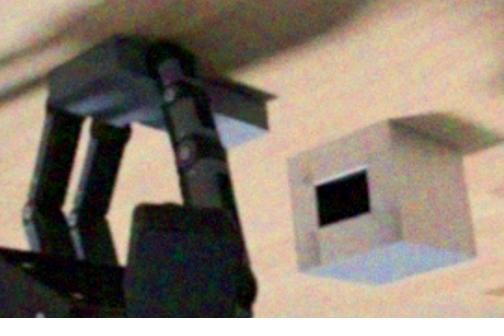

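Call:
{"method": "move", "body": {"target": [[0,0,0,0,0,0,1,1,1,1,1,1,0,0.3,0,0,0.0353,0,0,0,1,1,-0.45,-0.55,0.75,-1,0.6,-0.95],[0,0,0,0,0,0,1,1,1,1,1,1,0,0.3,0.0788,-0.0092,0.0353,0,0,0,1,1,-0.45,-0.55,0.75,-1,0.6,-0.95]], "speed": 0.05}}

Call:
{"method": "move", "body": {"target": [0,0,0,0,0,0,1,1,1,1,1,1,0,0.3,0.06,-0.0069,0,0,0,0,1,1,-0.45,-0.55,0.75,-1,0.6,-0.95], "speed": 0.015, "stop_force": 3}}

Scene clock: 2454.50 s.
left_arm: end_effector_position=(+0.1990, -0.3913, +0.1344) hand_measured=(+1.000, +1.000, +1.000, +1.000, +1.000, +1.000) hand_load_n=(+0.0, +0.0, +0.0, +0.0, -0.5, +0.0) hand_stopped_by=(target, target, target, target, target, target) hand_force_limit=0.00 hand_speed=0.30 end_effector_quat_wxyz=(+0.097, +0.900, -0.270, +0.330) | right_arm: end_effector_position=(+0.4963, +0.0967, +0.0447) hand_measured=(+1.000, +1.000, -0.066, -0.094, +0.754, -1.000) hand_load_n=(+0.0, -0.5, +7.5, +5.0, +14.0, +1.0) hand_stopped_by=(target, target, force, force, target, target) hand_force_limit=0.60 hand_speed=-0.95 end_effector_quat_wxyz=(-0.028, +0.050, +0.871, -0.488)
Joint positions: left_arm=[2.439 -1.483 -2.242 2.852 -1.651 1.48] | right_arm=[0.284 -0.675 1.382 1.43 2.475 -0.892]
Joint torques (N m): left_arm=[11.18 28.03 8.26 0.19 0.58 2.15] | right_arm=[-4.58 -42.25 -26.58 4.23 3.19 -1.44]
Wrist force (N): left_arm=[0.2 0.3 -1.1] | right_arm=[-1.3 0.1 1.1]
Wrist torque (N m): left_arm=[0.12 -0.13 -0.03] | right_arm=[-0.10 0.19 -0.02]
Wrist force, peak (N): left_arm=[0.1 0.1 -1.4] | right_arm=[-1.9 -4.3 -0.7]
Hand target: left_arm +0.1990, -0.3913, +0.1344; +0.097, +0.900, -0.270, +0.330 | right_arm +0.4965, +0.0967, +0.0447; -0.028, +0.050, +0.871, -0.488
Off the commanded pose: left_arm 0.000 m, 0 deg | right_arm 0.000 m, 0 deg.
move: done

Scene clock: 2457.93 s.
left_arm: end_effector_position=(+0.1990, -0.3913, +0.1344) hand_measured=(+1.000, +1.000, +1.000, +1.000, +1.000, +1.000) hand_load_n=(+0.0, +0.0, +0.0, +0.0, +0.0, +0.0) hand_stopped_by=(target, target, target, target, target, target) hand_force_limit=0.00 hand_speed=0.30 end_effector_quat_wxyz=(+0.097, +0.900, -0.270, +0.330) | right_arm: end_effector_position=(+0.5325, +0.0925, +0.0447) hand_measured=(+1.000, +1.000, -0.066, -0.094, +0.754, -1.000) hand_load_n=(+0.0, -0.5, +7.0, +5.0, +14.0, +1.0) hand_stopped_by=(target, target, force, force, target, target) hand_force_limit=0.60 hand_speed=-0.95 end_effector_quat_wxyz=(-0.028, +0.050, +0.871, -0.488)
Joint positions: left_arm=[2.439 -1.483 -2.242 2.852 -1.651 1.48] | right_arm=[0.26 -0.617 1.254 1.473 2.488 -0.926]
Joint torques (N m): left_arm=[12.31 27.54 7.52 0.08 0.78 1.9] | right_arm=[-4.49 -43.15 -27.44 4.19 3.05 -1.49]
Wrist force (N): left_arm=[0.2 0.4 -1.0] | right_arm=[-1.1 0.3 1.1]
Wrist torque (N m): left_arm=[0.14 -0.13 -0.03] | right_arm=[-0.06 0.16 0.00]
Wrist force, peak (N): left_arm=[0.4 0.2 -1.3] | right_arm=[-1.3 0.1 1.2]
Hand target: left_arm +0.1990, -0.3913, +0.1344; +0.097, +0.900, -0.270, +0.330 | right_arm +0.5325, +0.0925, +0.0447; -0.028, +0.050, +0.871, -0.488
Off the commanded pose: left_arm 0.000 m, 0 deg | right_arm 0.000 m, 0 deg.
move: done

Call:
{"method": "move", "body": {"target": [0,0,0,0,0,0,1,1,1,1,1,1,0,0.3,0.0006,0.005,0,0,0,0,1,1,-0.45,-0.55,0.75,-1,0.6,-0.95], "speed": 0.01, "stop_force": 3}}

Call:
{"method": "move", "body": {"target": [0,0,0,0,0,0,1,1,1,1,1,1,0,0.3,-0.0012,-0.01,0,0,0,0,1,1,-0.45,-0.55,0.75,-1,0.6,-0.95], "speed": 0.01, "stop_force": 3}}

Call:
{"method": "move", "body": {"target": [0,0,0,0,0,0,1,1,1,1,1,1,0,0.3,0.0006,0.005,0,0,0,0,1,1,-0.45,-0.55,0.75,-1,0.6,-0.95], "speed": 0.01, "stop_force": 3, "cameras": ["cam_high"]}}

Call:
{"method": "zoom_image", "body": {"camera": "cam_high", "region": [240, 285, 310, 345]}}

Scene clock: 2473.27 s.
left_arm: end_effector_position=(+0.1990, -0.3913, +0.1344) hand_measured=(+1.000, +1.000, +1.000, +1.000, +1.000, +1.000) hand_load_n=(+0.0, +0.0, +0.0, +0.0, +0.0, +0.0) hand_stopped_by=(target, target, target, target, target, target) hand_force_limit=0.00 hand_speed=0.30 end_effector_quat_wxyz=(+0.097, +0.900, -0.270, +0.330) | right_arm: end_effector_position=(+0.5328, +0.0955, +0.0447) hand_measured=(+1.000, +1.000, -0.066, -0.094, +0.754, -1.000) hand_load_n=(+0.0, +0.0, +7.5, +5.0, +14.0, +1.0) hand_stopped_by=(target, target, force, force, target, target) hand_force_limit=0.60 hand_speed=-0.95 end_effector_quat_wxyz=(-0.028, +0.050, +0.871, -0.488)
Joint positions: left_arm=[2.439 -1.483 -2.242 2.852 -1.651 1.48] | right_arm=[0.265 -0.614 1.248 1.481 2.485 -0.919]
Joint torques (N m): left_arm=[12.16 28.71 7.42 0.24 0.52 2.02] | right_arm=[6.73 -44.01 -27.03 4.24 -0.54 1.43]
Wrist force (N): left_arm=[0.3 0.3 -1.2] | right_arm=[-1.2 0.3 1.1]
Wrist torque (N m): left_arm=[0.12 -0.15 -0.02] | right_arm=[-0.06 0.18 -0.23]
Wrist force, peak (N): left_arm=[0.3 0.3 -1.4] | right_arm=[-1.3 0.0 1.3]
Hand target: left_arm +0.1990, -0.3913, +0.1344; +0.097, +0.900, -0.270, +0.330 | right_arm +0.5328, +0.0955, +0.0447; -0.028, +0.050, +0.871, -0.488
Off the commanded pose: left_arm 0.000 m, 0 deg | right_arm 0.000 m, 0 deg.
move: done

Scene clock: 2474.73 s.
left_arm: end_effector_position=(+0.1990, -0.3913, +0.1344) hand_measured=(+1.000, +1.000, +1.000, +1.000, +1.000, +1.000) hand_load_n=(+0.0, +0.0, +0.0, +0.0, +0.0, +0.0) hand_stopped_by=(target, target, target, target, target, target) hand_force_limit=0.00 hand_speed=0.30 end_effector_quat_wxyz=(+0.097, +0.900, -0.270, +0.330) | right_arm: end_effector_position=(+0.5321, +0.0896, +0.0447) hand_measured=(+1.000, +1.000, -0.066, -0.094, +0.754, -1.000) hand_load_n=(+0.0, +0.0, +7.5, +3.0, +14.5, -4.0) hand_stopped_by=(target, target, force, force, target, target) hand_force_limit=0.60 hand_speed=-0.95 end_effector_quat_wxyz=(-0.028, +0.050, +0.871, -0.488)
Joint positions: left_arm=[2.439 -1.483 -2.242 2.852 -1.651 1.48] | right_arm=[0.255 -0.621 1.26 1.466 2.49 -0.933]
Joint torques (N m): left_arm=[11.34 28.08 6.82 0.03 0.6 1.97] | right_arm=[-1.94 -58.01 -6.93 3.18 3.01 0.47]
Wrist force (N): left_arm=[0.2 0.2 -1.1] | right_arm=[-1.7 2.5 -1.3]
Wrist torque (N m): left_arm=[0.11 -0.13 -0.03] | right_arm=[-0.03 0.07 -0.06]
Wrist force, peak (N): left_arm=[0.3 0.0 -1.4] | right_arm=[-2.1 2.3 -0.8]
Hand target: left_arm +0.1990, -0.3913, +0.1344; +0.097, +0.900, -0.270, +0.330 | right_arm +0.5321, +0.0896, +0.0447; -0.028, +0.050, +0.871, -0.488
Off the commanded pose: left_arm 0.000 m, 0 deg | right_arm 0.000 m, 0 deg.
move: contact (right_arm)

Scene clock: 2476.20 s.
left_arm: end_effector_position=(+0.1990, -0.3913, +0.1344) hand_measured=(+1.000, +1.000, +1.000, +1.000, +1.000, +1.000) hand_load_n=(+0.0, +0.0, -0.5, -0.5, +0.0, +0.0) hand_stopped_by=(target, target, target, target, target, target) hand_force_limit=0.00 hand_speed=0.30 end_effector_quat_wxyz=(+0.097, +0.900, -0.270, +0.330) | right_arm: end_effector_position=(+0.5323, +0.0913, +0.0447) hand_measured=(+1.000, +1.000, -0.066, -0.094, +0.754, -1.000) hand_load_n=(+0.0, +0.0, +7.5, +5.0, +14.0, +1.0) hand_stopped_by=(target, target, force, force, target, target) hand_force_limit=0.60 hand_speed=-0.95 end_effector_quat_wxyz=(-0.028, +0.050, +0.871, -0.488)
Joint positions: left_arm=[2.439 -1.483 -2.242 2.852 -1.651 1.48] | right_arm=[0.258 -0.619 1.256 1.47 2.489 -0.929]
Joint torques (N m): left_arm=[12.44 28.15 7.11 0.19 0.34 2.04] | right_arm=[-5.71 -61.65 -2.06 1.69 3.23 -1.34]
Wrist force (N): left_arm=[-0.1 0.1 -0.9] | right_arm=[-1.2 0.1 1.0]
Wrist torque (N m): left_arm=[0.07 -0.09 -0.04] | right_arm=[-0.08 0.18 -0.18]
Wrist force, peak (N): left_arm=[0.2 0.4 -1.3] | right_arm=[-1.7 2.5 -1.0]
Hand target: left_arm +0.1990, -0.3913, +0.1344; +0.097, +0.900, -0.270, +0.330 | right_arm +0.5323, +0.0913, +0.0447; -0.028, +0.050, +0.871, -0.488 (not the last commanded pose)
Off the commanded pose: left_arm 0.000 m, 0 deg | right_arm 0.001 m, 0 deg.
move: contact (right_arm)
Images, in order (width x height): cam_high 672x504.

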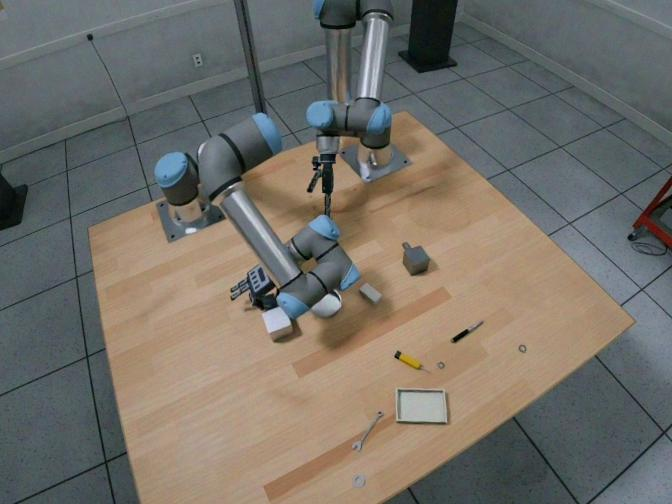

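Scaled by 7.200.

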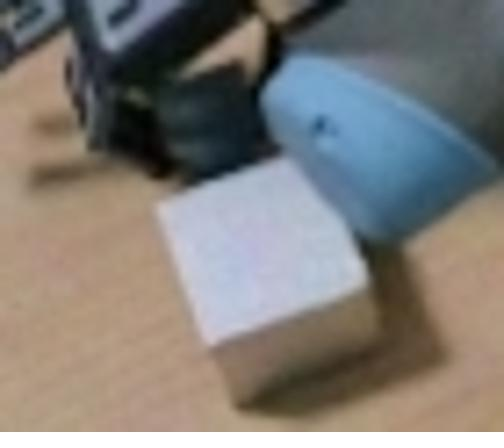

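Call:
{"method": "move", "body": {"target": [0,0,0,0,0,0,1,1,1,1,1,1,0,0.3,0.0005,0.0065,0,0,0,0,1,1,-0.45,-0.55,0.75,-1,0.6,-0.95], "speed": 0.01}}

Call:
{"method": "move", "body": {"target": [0,0,0,0,0,0,1,1,1,1,1,1,0,0.3,0.0005,0.0065,0,0,0,0,1,1,-0.45,-0.55,0.75,-1,0.6,-0.95], "speed": 0.01, "stop_force": 3}}

Scene clock: 2501.20 s.
left_arm: end_effector_position=(+0.1990, -0.3913, +0.1344) hand_measured=(+1.000, +1.000, +1.000, +1.000, +1.000, +1.000) hand_load_n=(+0.0, +0.0, +0.0, +0.0, +0.0, +0.0) hand_stopped_by=(target, target, target, target, target, target) hand_force_limit=0.00 hand_speed=0.30 end_effector_quat_wxyz=(+0.097, +0.900, -0.270, +0.330) | right_arm: end_effector_position=(+0.5326, +0.0950, +0.0447) hand_measured=(+1.000, +1.000, -0.066, -0.094, +0.754, -1.000) hand_load_n=(+0.0, +0.0, +7.0, +5.0, +14.0, +1.0) hand_stopped_by=(target, target, force, force, target, target) hand_force_limit=0.60 hand_speed=-0.95 end_effector_quat_wxyz=(-0.028, +0.050, +0.871, -0.488) end_effector_velocity=(+0.000, +0.002, +0.000) end_effector_angular_velocity=(+0.000, +0.001, +0.001)
Joint positions: left_arm=[2.439 -1.483 -2.242 2.852 -1.651 1.48] | right_arm=[0.264 -0.615 1.249 1.48 2.485 -0.92]
Joint velocities: left_arm=[within noise] | right_arm=[0.004 0.002 -0.003 0.005 -0.001 0.003]
Joint torques (N m): left_arm=[12.26 28.45 5.92 0.38 0.69 2.08] | right_arm=[7.31 -42.37 -27.62 4.16 -0.67 1.51]
Wrist force (N): left_arm=[0.2 0.2 -1.2] | right_arm=[-1.1 0.4 0.9]
Wrist torque (N m): left_arm=[0.11 -0.15 -0.03] | right_arm=[-0.03 0.17 -0.22]
Wrist force, peak (N): left_arm=[0.4 0.2 -1.4] | right_arm=[-1.2 0.5 1.3]
Hand target: left_arm +0.1990, -0.3913, +0.1344; +0.097, +0.900, -0.270, +0.330 | right_arm +0.5326, +0.0952, +0.0447; -0.028, +0.050, +0.871, -0.488
Off the commanded pose: left_arm 0.000 m, 0 deg | right_arm 0.000 m, 0 deg.
move: done

Scene clock: 2502.63 s.
left_arm: end_effector_position=(+0.1990, -0.3913, +0.1344) hand_measured=(+1.000, +1.000, +1.000, +1.000, +1.000, +1.000) hand_load_n=(+0.0, +0.0, +0.0, +0.0, +0.0, +0.0) hand_stopped_by=(target, target, target, target, target, target) hand_force_limit=0.00 hand_speed=0.30 end_effector_quat_wxyz=(+0.097, +0.900, -0.270, +0.330) | right_arm: end_effector_position=(+0.5329, +0.0991, +0.0447) hand_measured=(+1.000, +1.000, -0.066, -0.094, +0.754, -1.000) hand_load_n=(+0.0, +0.0, +7.0, +7.0, +13.0, +6.0) hand_stopped_by=(target, target, force, force, target, target) hand_force_limit=0.60 hand_speed=-0.95 end_effector_quat_wxyz=(-0.028, +0.050, +0.871, -0.488)
Joint positions: left_arm=[2.439 -1.483 -2.242 2.852 -1.651 1.48] | right_arm=[0.27 -0.61 1.242 1.49 2.482 -0.911]
Joint torques (N m): left_arm=[11.81 27.42 7.01 0.09 0.25 1.97] | right_arm=[8.21 -43.89 -26.92 4.07 -0.74 1.24]
Wrist force (N): left_arm=[0.2 0.2 -1.1] | right_arm=[-1.5 -2.0 3.1]
Wrist torque (N m): left_arm=[0.10 -0.13 -0.03] | right_arm=[-0.15 0.30 -0.16]
Wrist force, peak (N): left_arm=[0.4 0.2 -1.3] | right_arm=[-1.5 -1.9 3.4]
Hand target: left_arm +0.1990, -0.3913, +0.1344; +0.097, +0.900, -0.270, +0.330 | right_arm +0.5329, +0.0991, +0.0447; -0.028, +0.050, +0.871, -0.488
Off the commanded pose: left_arm 0.000 m, 0 deg | right_arm 0.000 m, 0 deg.
move: done

Call:
{"method": "move", "body": {"target": [0,0,0,0,0,0,1,1,1,1,1,1,0,0.3,-0.0005,-0.0085,0,0,0,0,1,1,-0.45,-0.55,0.75,-1,0.6,-0.95], "speed": 0.01}}

Call:
{"method": "move", "body": {"target": [0,0,0,0,0,0,1,1,1,1,1,1,0,0.3,0.0133,-0.0015,0,0,0,0,1,1,-0.45,-0.55,0.75,-1,0.6,-0.95], "speed": 0.01, "stop_force": 3}}

Scene clock: 2519.30 s.
left_arm: end_effector_position=(+0.1990, -0.3913, +0.1344) hand_measured=(+1.000, +1.000, +1.000, +1.000, +1.000, +1.000) hand_load_n=(+0.0, +0.0, +0.0, +0.0, +0.0, +0.0) hand_stopped_by=(target, target, target, target, target, target) hand_force_limit=0.00 hand_speed=0.30 end_effector_quat_wxyz=(+0.097, +0.900, -0.270, +0.330) | right_arm: end_effector_position=(+0.5326, +0.0942, +0.0447) hand_measured=(+1.000, +1.000, -0.066, -0.094, +0.754, -1.000) hand_load_n=(+0.0, +0.0, +7.0, +5.0, +14.0, +1.0) hand_stopped_by=(target, target, force, force, target, target) hand_force_limit=0.60 hand_speed=-0.95 end_effector_quat_wxyz=(-0.028, +0.050, +0.871, -0.488)
Joint positions: left_arm=[2.439 -1.483 -2.242 2.852 -1.651 1.48] | right_arm=[0.262 -0.616 1.251 1.478 2.486 -0.922]
Joint torques (N m): left_arm=[11.55 27.55 6.84 0.21 0.43 1.9] | right_arm=[-5.28 -61.33 -1.49 1.53 3.29 -1.4]
Wrist force (N): left_arm=[0.3 0.0 -1.0] | right_arm=[-1.1 0.2 1.1]
Wrist torque (N m): left_arm=[0.07 -0.15 -0.01] | right_arm=[-0.08 0.16 0.00]
Wrist force, peak (N): left_arm=[0.4 0.0 -1.3] | right_arm=[-1.4 -1.7 3.4]
Hand target: left_arm +0.1990, -0.3913, +0.1344; +0.097, +0.900, -0.270, +0.330 | right_arm +0.5326, +0.0940, +0.0447; -0.028, +0.050, +0.871, -0.488
Off the commanded pose: left_arm 0.000 m, 0 deg | right_arm 0.000 m, 0 deg.
move: done

Scene clock: 2521.13 s.
left_arm: end_effector_position=(+0.1990, -0.3913, +0.1344) hand_measured=(+1.000, +1.000, +1.000, +1.000, +1.000, +1.000) hand_load_n=(+0.0, +0.0, +0.0, +0.0, +0.0, +0.0) hand_stopped_by=(target, target, target, target, target, target) hand_force_limit=0.00 hand_speed=0.30 end_effector_quat_wxyz=(+0.097, +0.900, -0.270, +0.330) | right_arm: end_effector_position=(+0.5387, +0.0933, +0.0447) hand_measured=(+1.000, +1.000, -0.066, -0.094, +0.754, -1.000) hand_load_n=(+0.0, +0.0, +7.0, +5.0, +14.0, +1.0) hand_stopped_by=(target, target, force, force, target, target) hand_force_limit=0.60 hand_speed=-0.95 end_effector_quat_wxyz=(-0.028, +0.050, +0.871, -0.488)
Joint positions: left_arm=[2.439 -1.483 -2.242 2.852 -1.651 1.48] | right_arm=[0.258 -0.606 1.228 1.485 2.488 -0.928]
Joint torques (N m): left_arm=[12.06 27.71 7.51 -0.13 0.45 2.12] | right_arm=[6.66 -62.9 -2.13 1.59 -0.51 1.52]
Wrist force (N): left_arm=[0.2 0.2 -1.2] | right_arm=[-1.1 0.4 0.8]
Wrist torque (N m): left_arm=[0.12 -0.14 -0.02] | right_arm=[-0.02 0.17 -0.03]
Wrist force, peak (N): left_arm=[0.4 0.3 -1.3] | right_arm=[1.9 -0.6 1.3]
Hand target: left_arm +0.1990, -0.3913, +0.1344; +0.097, +0.900, -0.270, +0.330 | right_arm +0.5387, +0.0933, +0.0447; -0.028, +0.050, +0.871, -0.488 (not the last commanded pose)
Off the commanded pose: left_arm 0.000 m, 0 deg | right_arm 0.002 m, 0 deg.
move: contact (right_arm)

Call:
{"method": "move", "body": {"target": [0,0,0,0,0,0,1,1,1,1,1,1,0,0.3,0.0083,-0.001,0,0,0,0,1,1,-0.45,-0.55,0.75,-1,0.6,-0.95], "speed": 0.006, "stop_force": 3, "cameras": ["cam_high"]}}

Call:
{"method": "zoom_image", "body": {"camera": "cam_high", "region": [240, 285, 310, 345]}}

Scene clock: 2527.97 s.
left_arm: end_effector_position=(+0.1990, -0.3913, +0.1344) hand_measured=(+1.000, +1.000, +1.000, +1.000, +1.000, +1.000) hand_load_n=(+0.0, +0.0, +0.0, +0.0, +0.0, +0.0) hand_stopped_by=(target, target, target, target, target, target) hand_force_limit=0.00 hand_speed=0.30 end_effector_quat_wxyz=(+0.097, +0.900, -0.270, +0.330) | right_arm: end_effector_position=(+0.5399, +0.0932, +0.0447) hand_measured=(+1.000, +1.000, -0.066, -0.094, +0.754, -1.000) hand_load_n=(+0.0, +0.0, +7.5, +5.0, +14.0, +1.0) hand_stopped_by=(target, target, force, force, target, target) hand_force_limit=0.60 hand_speed=-0.95 end_effector_quat_wxyz=(-0.028, +0.050, +0.871, -0.488)
Joint positions: left_arm=[2.439 -1.483 -2.242 2.852 -1.651 1.48] | right_arm=[0.257 -0.603 1.224 1.487 2.489 -0.929]
Joint torques (N m): left_arm=[11.79 27.46 7.31 -0.25 0.4 2.22] | right_arm=[6.25 -62.45 -2.43 1.52 -0.43 1.41]
Wrist force (N): left_arm=[0.2 0.2 -1.0] | right_arm=[-1.1 0.1 1.1]
Wrist torque (N m): left_arm=[0.10 -0.12 -0.03] | right_arm=[-0.08 0.16 -0.01]
Wrist force, peak (N): left_arm=[0.5 0.3 -1.3] | right_arm=[1.5 -0.9 1.8]
Hand target: left_arm +0.1990, -0.3913, +0.1344; +0.097, +0.900, -0.270, +0.330 | right_arm +0.5399, +0.0932, +0.0447; -0.028, +0.050, +0.871, -0.488 (not the last commanded pose)
Off the commanded pose: left_arm 0.000 m, 0 deg | right_arm 0.004 m, 0 deg.
move: contact (right_arm)
Images, in order (width x height): cam_high 672x504.

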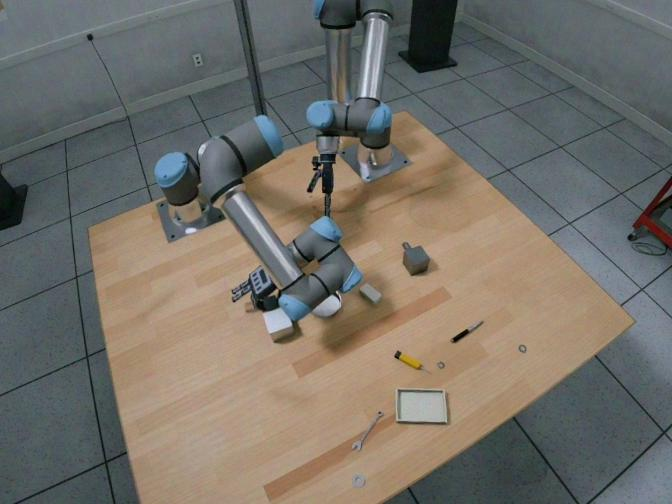

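Scaled by 7.200.

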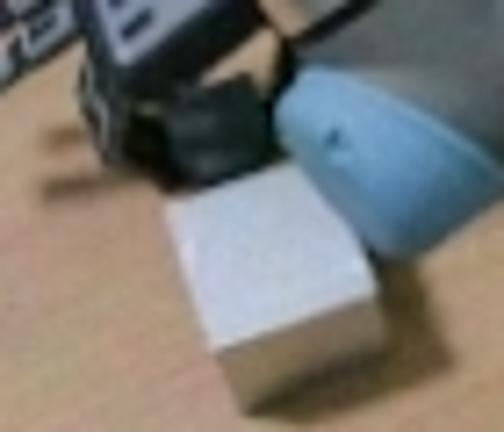

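Call:
{"method": "move", "body": {"target": [0,0,0,0,0,0,1,1,1,1,1,1,0,0.3,-0.0633,0.0073,0,0,0,0,1,1,-0.45,-0.55,0.75,-1,0.6,-0.95], "speed": 0.04, "cameras": ["cam_high","cam_left_wrist"]}}

Call:
{"method": "zoom_image", "body": {"camera": "cam_high", "region": [250, 295, 300, 345]}}

Call:
{"method": "zoom_image", "body": {"camera": "cam_left_wrist", "region": [280, 210, 390, 300]}}

Scene clock: 2583.70 s.
left_arm: end_effector_position=(+0.1990, -0.3913, +0.1344) hand_measured=(+1.000, +1.000, +1.000, +1.000, +1.000, +1.000) hand_load_n=(+0.0, +0.0, +0.0, +0.0, +0.0, +0.0) hand_stopped_by=(target, target, target, target, target, target) hand_force_limit=0.00 hand_speed=0.30 end_effector_quat_wxyz=(+0.097, +0.900, -0.270, +0.330) | right_arm: end_effector_position=(+0.5020, +0.0976, +0.0447) hand_measured=(+1.000, +1.000, -0.066, -0.094, +0.754, -1.000) hand_load_n=(+0.0, +0.0, +7.0, +5.0, +14.0, +1.0) hand_stopped_by=(target, target, force, force, target, target) hand_force_limit=0.60 hand_speed=-0.95 end_effector_quat_wxyz=(-0.028, +0.050, +0.871, -0.488)
Joint positions: left_arm=[2.439 -1.483 -2.242 2.852 -1.651 1.48] | right_arm=[0.283 -0.665 1.36 1.44 2.475 -0.894]
Joint torques (N m): left_arm=[11.66 29 8.27 -0.34 0.28 1.97] | right_arm=[6.72 -59.17 -1.34 1.41 -0.53 1.36]
Wrist force (N): left_arm=[0.2 0.0 -1.2] | right_arm=[-1.2 0.3 1.0]
Wrist torque (N m): left_arm=[0.09 -0.14 -0.02] | right_arm=[-0.05 0.17 -0.23]
Wrist force, peak (N): left_arm=[0.5 0.3 -1.3] | right_arm=[-1.3 0.2 1.2]
Hand target: left_arm +0.1990, -0.3913, +0.1344; +0.097, +0.900, -0.270, +0.330 | right_arm +0.5019, +0.0976, +0.0447; -0.028, +0.050, +0.871, -0.488
Off the commanded pose: left_arm 0.000 m, 0 deg | right_arm 0.000 m, 0 deg.
move: done
Images, in order (width x height): cam_high 672x504, cam_left_wrist 672x504.

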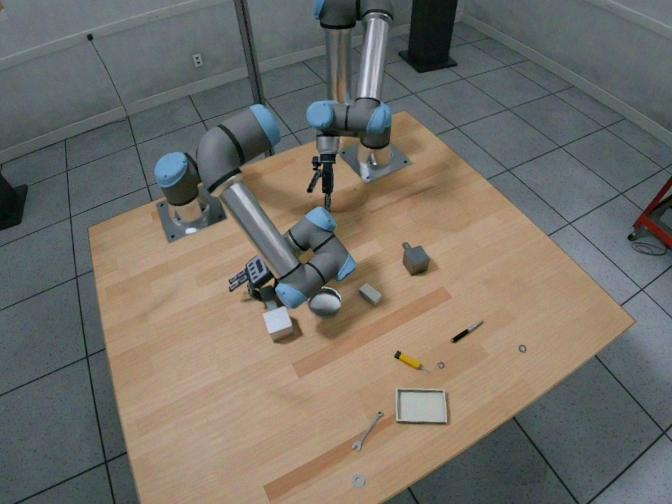

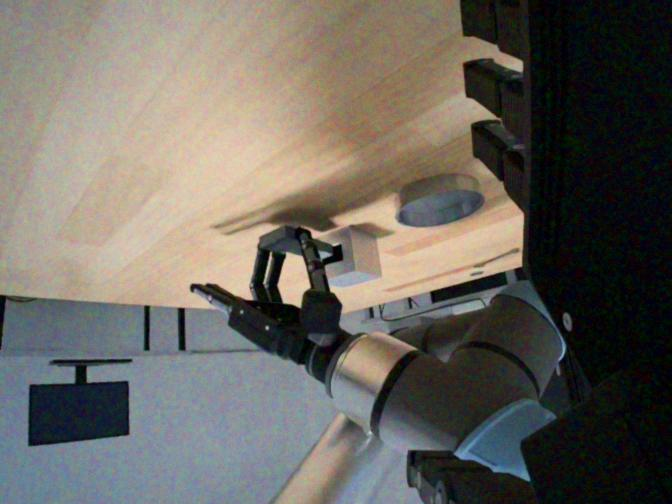

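Scaled by 10.080.

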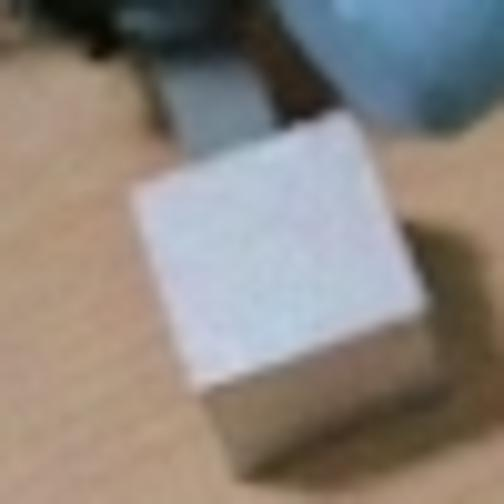

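Scaled by 4.582 from the camera's 672x504 image, which has a finer 960x720 frame.

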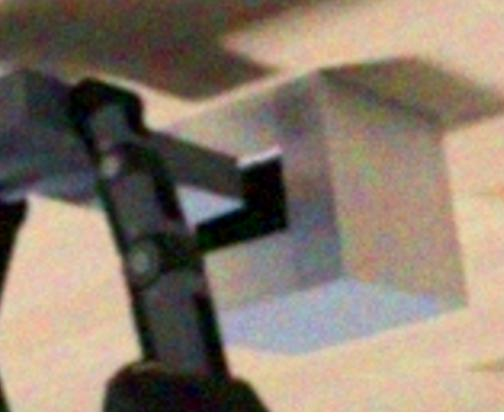

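Call:
{"method": "move", "body": {"target": [0,0,0,0,0,0,1,1,1,1,1,1,0,0.3,0.0302,-0.0013,0,0,0,0,1,1,-0.45,-0.55,0.75,-1,0.6,-0.95], "speed": 0.03}}

Call:
{"method": "move", "body": {"target": [0,0,0,0,0,0,1,1,1,1,1,1,0,0.3,0,0,-0.005,0,0,0,1,1,-0.45,-0.55,0.75,-1,0.6,-0.95], "speed": 0.01}}

Call:
{"method": "move", "body": {"target": [0,0,0,0,0,0,1,1,1,1,1,1,0,0.3,0,0,-0.0017,0,0,0,1,1,-0.45,-0.55,0.75,-1,0.6,-0.95], "speed": 0.01}}

Call:
{"method": "move", "body": {"target": [0,0,0,0,0,0,1,1,1,1,1,1,0,0.3,0,0,-0.0017,0,0,0,1,1,-0.45,-0.55,0.75,-1,0.6,-0.95], "speed": 0.01}}

Scene clock: 2661.10 s.
left_arm: end_effector_position=(+0.1990, -0.3913, +0.1344) hand_measured=(+1.000, +1.000, +1.000, +1.000, +1.000, +1.000) hand_load_n=(+0.0, +0.0, +0.0, +0.0, +0.0, +0.0) hand_stopped_by=(target, target, target, target, target, target) hand_force_limit=0.00 hand_speed=0.30 end_effector_quat_wxyz=(+0.097, +0.900, -0.270, +0.330) | right_arm: end_effector_position=(+0.5199, +0.0968, +0.0447) hand_measured=(+1.000, +1.000, -0.066, -0.094, +0.754, -1.000) hand_load_n=(+0.0, +0.0, +7.5, +5.0, +14.0, +1.0) hand_stopped_by=(target, target, force, force, target, target) hand_force_limit=0.60 hand_speed=-0.95 end_effector_quat_wxyz=(-0.028, +0.050, +0.871, -0.488)
Joint positions: left_arm=[2.439 -1.483 -2.242 2.852 -1.651 1.48] | right_arm=[0.273 -0.635 1.295 1.464 2.481 -0.908]
Joint torques (N m): left_arm=[11.78 28.74 6.97 0.02 0.29 1.86] | right_arm=[-5.02 -43.54 -25.89 4.11 3.28 -1.41]
Wrist force (N): left_arm=[0.3 0.5 -1.2] | right_arm=[-0.9 0.2 1.2]
Wrist torque (N m): left_arm=[0.16 -0.15 -0.03] | right_arm=[-0.08 0.13 0.02]
Wrist force, peak (N): left_arm=[0.5 0.1 -1.4] | right_arm=[-1.3 0.2 1.3]
Hand target: left_arm +0.1990, -0.3913, +0.1344; +0.097, +0.900, -0.270, +0.330 | right_arm +0.5200, +0.0968, +0.0447; -0.028, +0.050, +0.871, -0.488
Off the commanded pose: left_arm 0.000 m, 0 deg | right_arm 0.000 m, 0 deg.
move: done

Scene clock: 2661.80 s.
left_arm: end_effector_position=(+0.1990, -0.3913, +0.1344) hand_measured=(+1.000, +1.000, +1.000, +1.000, +1.000, +1.000) hand_load_n=(+0.0, +0.0, -0.5, +0.0, +0.0, +0.0) hand_stopped_by=(target, target, target, target, target, target) hand_force_limit=0.00 hand_speed=0.30 end_effector_quat_wxyz=(+0.097, +0.900, -0.270, +0.330) | right_arm: end_effector_position=(+0.5201, +0.0968, +0.0419) hand_measured=(+1.000, +1.000, -0.066, -0.094, +0.754, -1.000) hand_load_n=(+0.0, +0.0, +7.0, +5.0, +13.5, +1.0) hand_stopped_by=(target, target, force, force, target, target) hand_force_limit=0.60 hand_speed=-0.95 end_effector_quat_wxyz=(-0.028, +0.050, +0.871, -0.488)
Joint positions: left_arm=[2.439 -1.483 -2.242 2.852 -1.651 1.48] | right_arm=[0.273 -0.631 1.295 1.46 2.481 -0.908]
Joint torques (N m): left_arm=[12.05 27.82 7.66 -0.12 0.29 1.95] | right_arm=[-5.47 -43.16 -18.34 1.68 3.3 -1.34]
Wrist force (N): left_arm=[0.3 0.1 -1.0] | right_arm=[-1.0 0.0 1.1]
Wrist torque (N m): left_arm=[0.09 -0.14 -0.02] | right_arm=[-0.10 0.16 0.00]
Wrist force, peak (N): left_arm=[0.5 0.2 -1.3] | right_arm=[-1.2 0.2 1.2]
Hand target: left_arm +0.1990, -0.3913, +0.1344; +0.097, +0.900, -0.270, +0.330 | right_arm +0.5200, +0.0968, +0.0417; -0.028, +0.050, +0.871, -0.488
Off the commanded pose: left_arm 0.000 m, 0 deg | right_arm 0.000 m, 0 deg.
move: done

Scene clock: 2662.50 s.
left_arm: end_effector_position=(+0.1990, -0.3913, +0.1344) hand_measured=(+1.000, +1.000, +1.000, +1.000, +1.000, +1.000) hand_load_n=(+0.0, +0.0, +0.0, +0.0, +0.0, +0.0) hand_stopped_by=(target, target, target, target, target, target) hand_force_limit=0.00 hand_speed=0.30 end_effector_quat_wxyz=(+0.097, +0.900, -0.270, +0.330) | right_arm: end_effector_position=(+0.5200, +0.0968, +0.0408) hand_measured=(+1.000, +1.000, -0.066, -0.094, +0.754, -1.000) hand_load_n=(+0.0, -0.5, +7.5, +5.0, +14.0, +1.0) hand_stopped_by=(target, target, force, force, target, target) hand_force_limit=0.60 hand_speed=-0.95 end_effector_quat_wxyz=(-0.028, +0.050, +0.871, -0.488)
Joint positions: left_arm=[2.439 -1.483 -2.242 2.852 -1.651 1.48] | right_arm=[0.273 -0.629 1.295 1.458 2.481 -0.908]
Joint torques (N m): left_arm=[12.08 28.29 7.47 0.21 0.16 1.85] | right_arm=[-5.4 -43.11 -1.88 1.37 3.19 -1.33]
Wrist force (N): left_arm=[0.3 0.2 -1.2] | right_arm=[-0.8 -0.6 0.9]
Wrist torque (N m): left_arm=[0.12 -0.15 -0.02] | right_arm=[-0.12 0.14 0.03]
Wrist force, peak (N): left_arm=[0.3 0.0 -1.3] | right_arm=[-1.2 0.0 1.2]
Hand target: left_arm +0.1990, -0.3913, +0.1344; +0.097, +0.900, -0.270, +0.330 | right_arm +0.5200, +0.0968, +0.0407; -0.028, +0.050, +0.871, -0.488
Off the commanded pose: left_arm 0.000 m, 0 deg | right_arm 0.000 m, 0 deg.
move: done

Scene clock: 2663.20 s.
left_arm: end_effector_position=(+0.1990, -0.3913, +0.1344) hand_measured=(+1.000, +1.000, +1.000, +1.000, +1.000, +1.000) hand_load_n=(+0.0, +0.0, +0.0, +0.0, +0.0, +0.0) hand_stopped_by=(target, target, target, target, target, target) hand_force_limit=0.00 hand_speed=0.30 end_effector_quat_wxyz=(+0.097, +0.900, -0.270, +0.330) | right_arm: end_effector_position=(+0.5200, +0.0968, +0.0397) hand_measured=(+1.000, +1.000, -0.066, -0.094, +0.754, -1.000) hand_load_n=(+0.0, +0.0, +7.5, +5.0, +13.5, +0.5) hand_stopped_by=(target, target, force, force, target, target) hand_force_limit=0.60 hand_speed=-0.95 end_effector_quat_wxyz=(-0.028, +0.050, +0.871, -0.488)
Joint positions: left_arm=[2.439 -1.483 -2.242 2.852 -1.651 1.48] | right_arm=[0.273 -0.628 1.295 1.457 2.481 -0.908]
Joint torques (N m): left_arm=[10.81 27.43 6.99 -0.01 0.33 2.03] | right_arm=[-4.66 -42.43 -0.87 1.44 3.06 -1.39]
Wrist force (N): left_arm=[0.5 0.3 -1.0] | right_arm=[-0.4 -0.9 0.5]
Wrist torque (N m): left_arm=[0.12 -0.17 -0.02] | right_arm=[-0.10 0.14 0.04]
Wrist force, peak (N): left_arm=[0.3 0.4 -1.3] | right_arm=[-1.0 -0.9 0.9]
Hand target: left_arm +0.1990, -0.3913, +0.1344; +0.097, +0.900, -0.270, +0.330 | right_arm +0.5200, +0.0968, +0.0397; -0.028, +0.050, +0.871, -0.488
Off the commanded pose: left_arm 0.000 m, 0 deg | right_arm 0.000 m, 0 deg.
move: done


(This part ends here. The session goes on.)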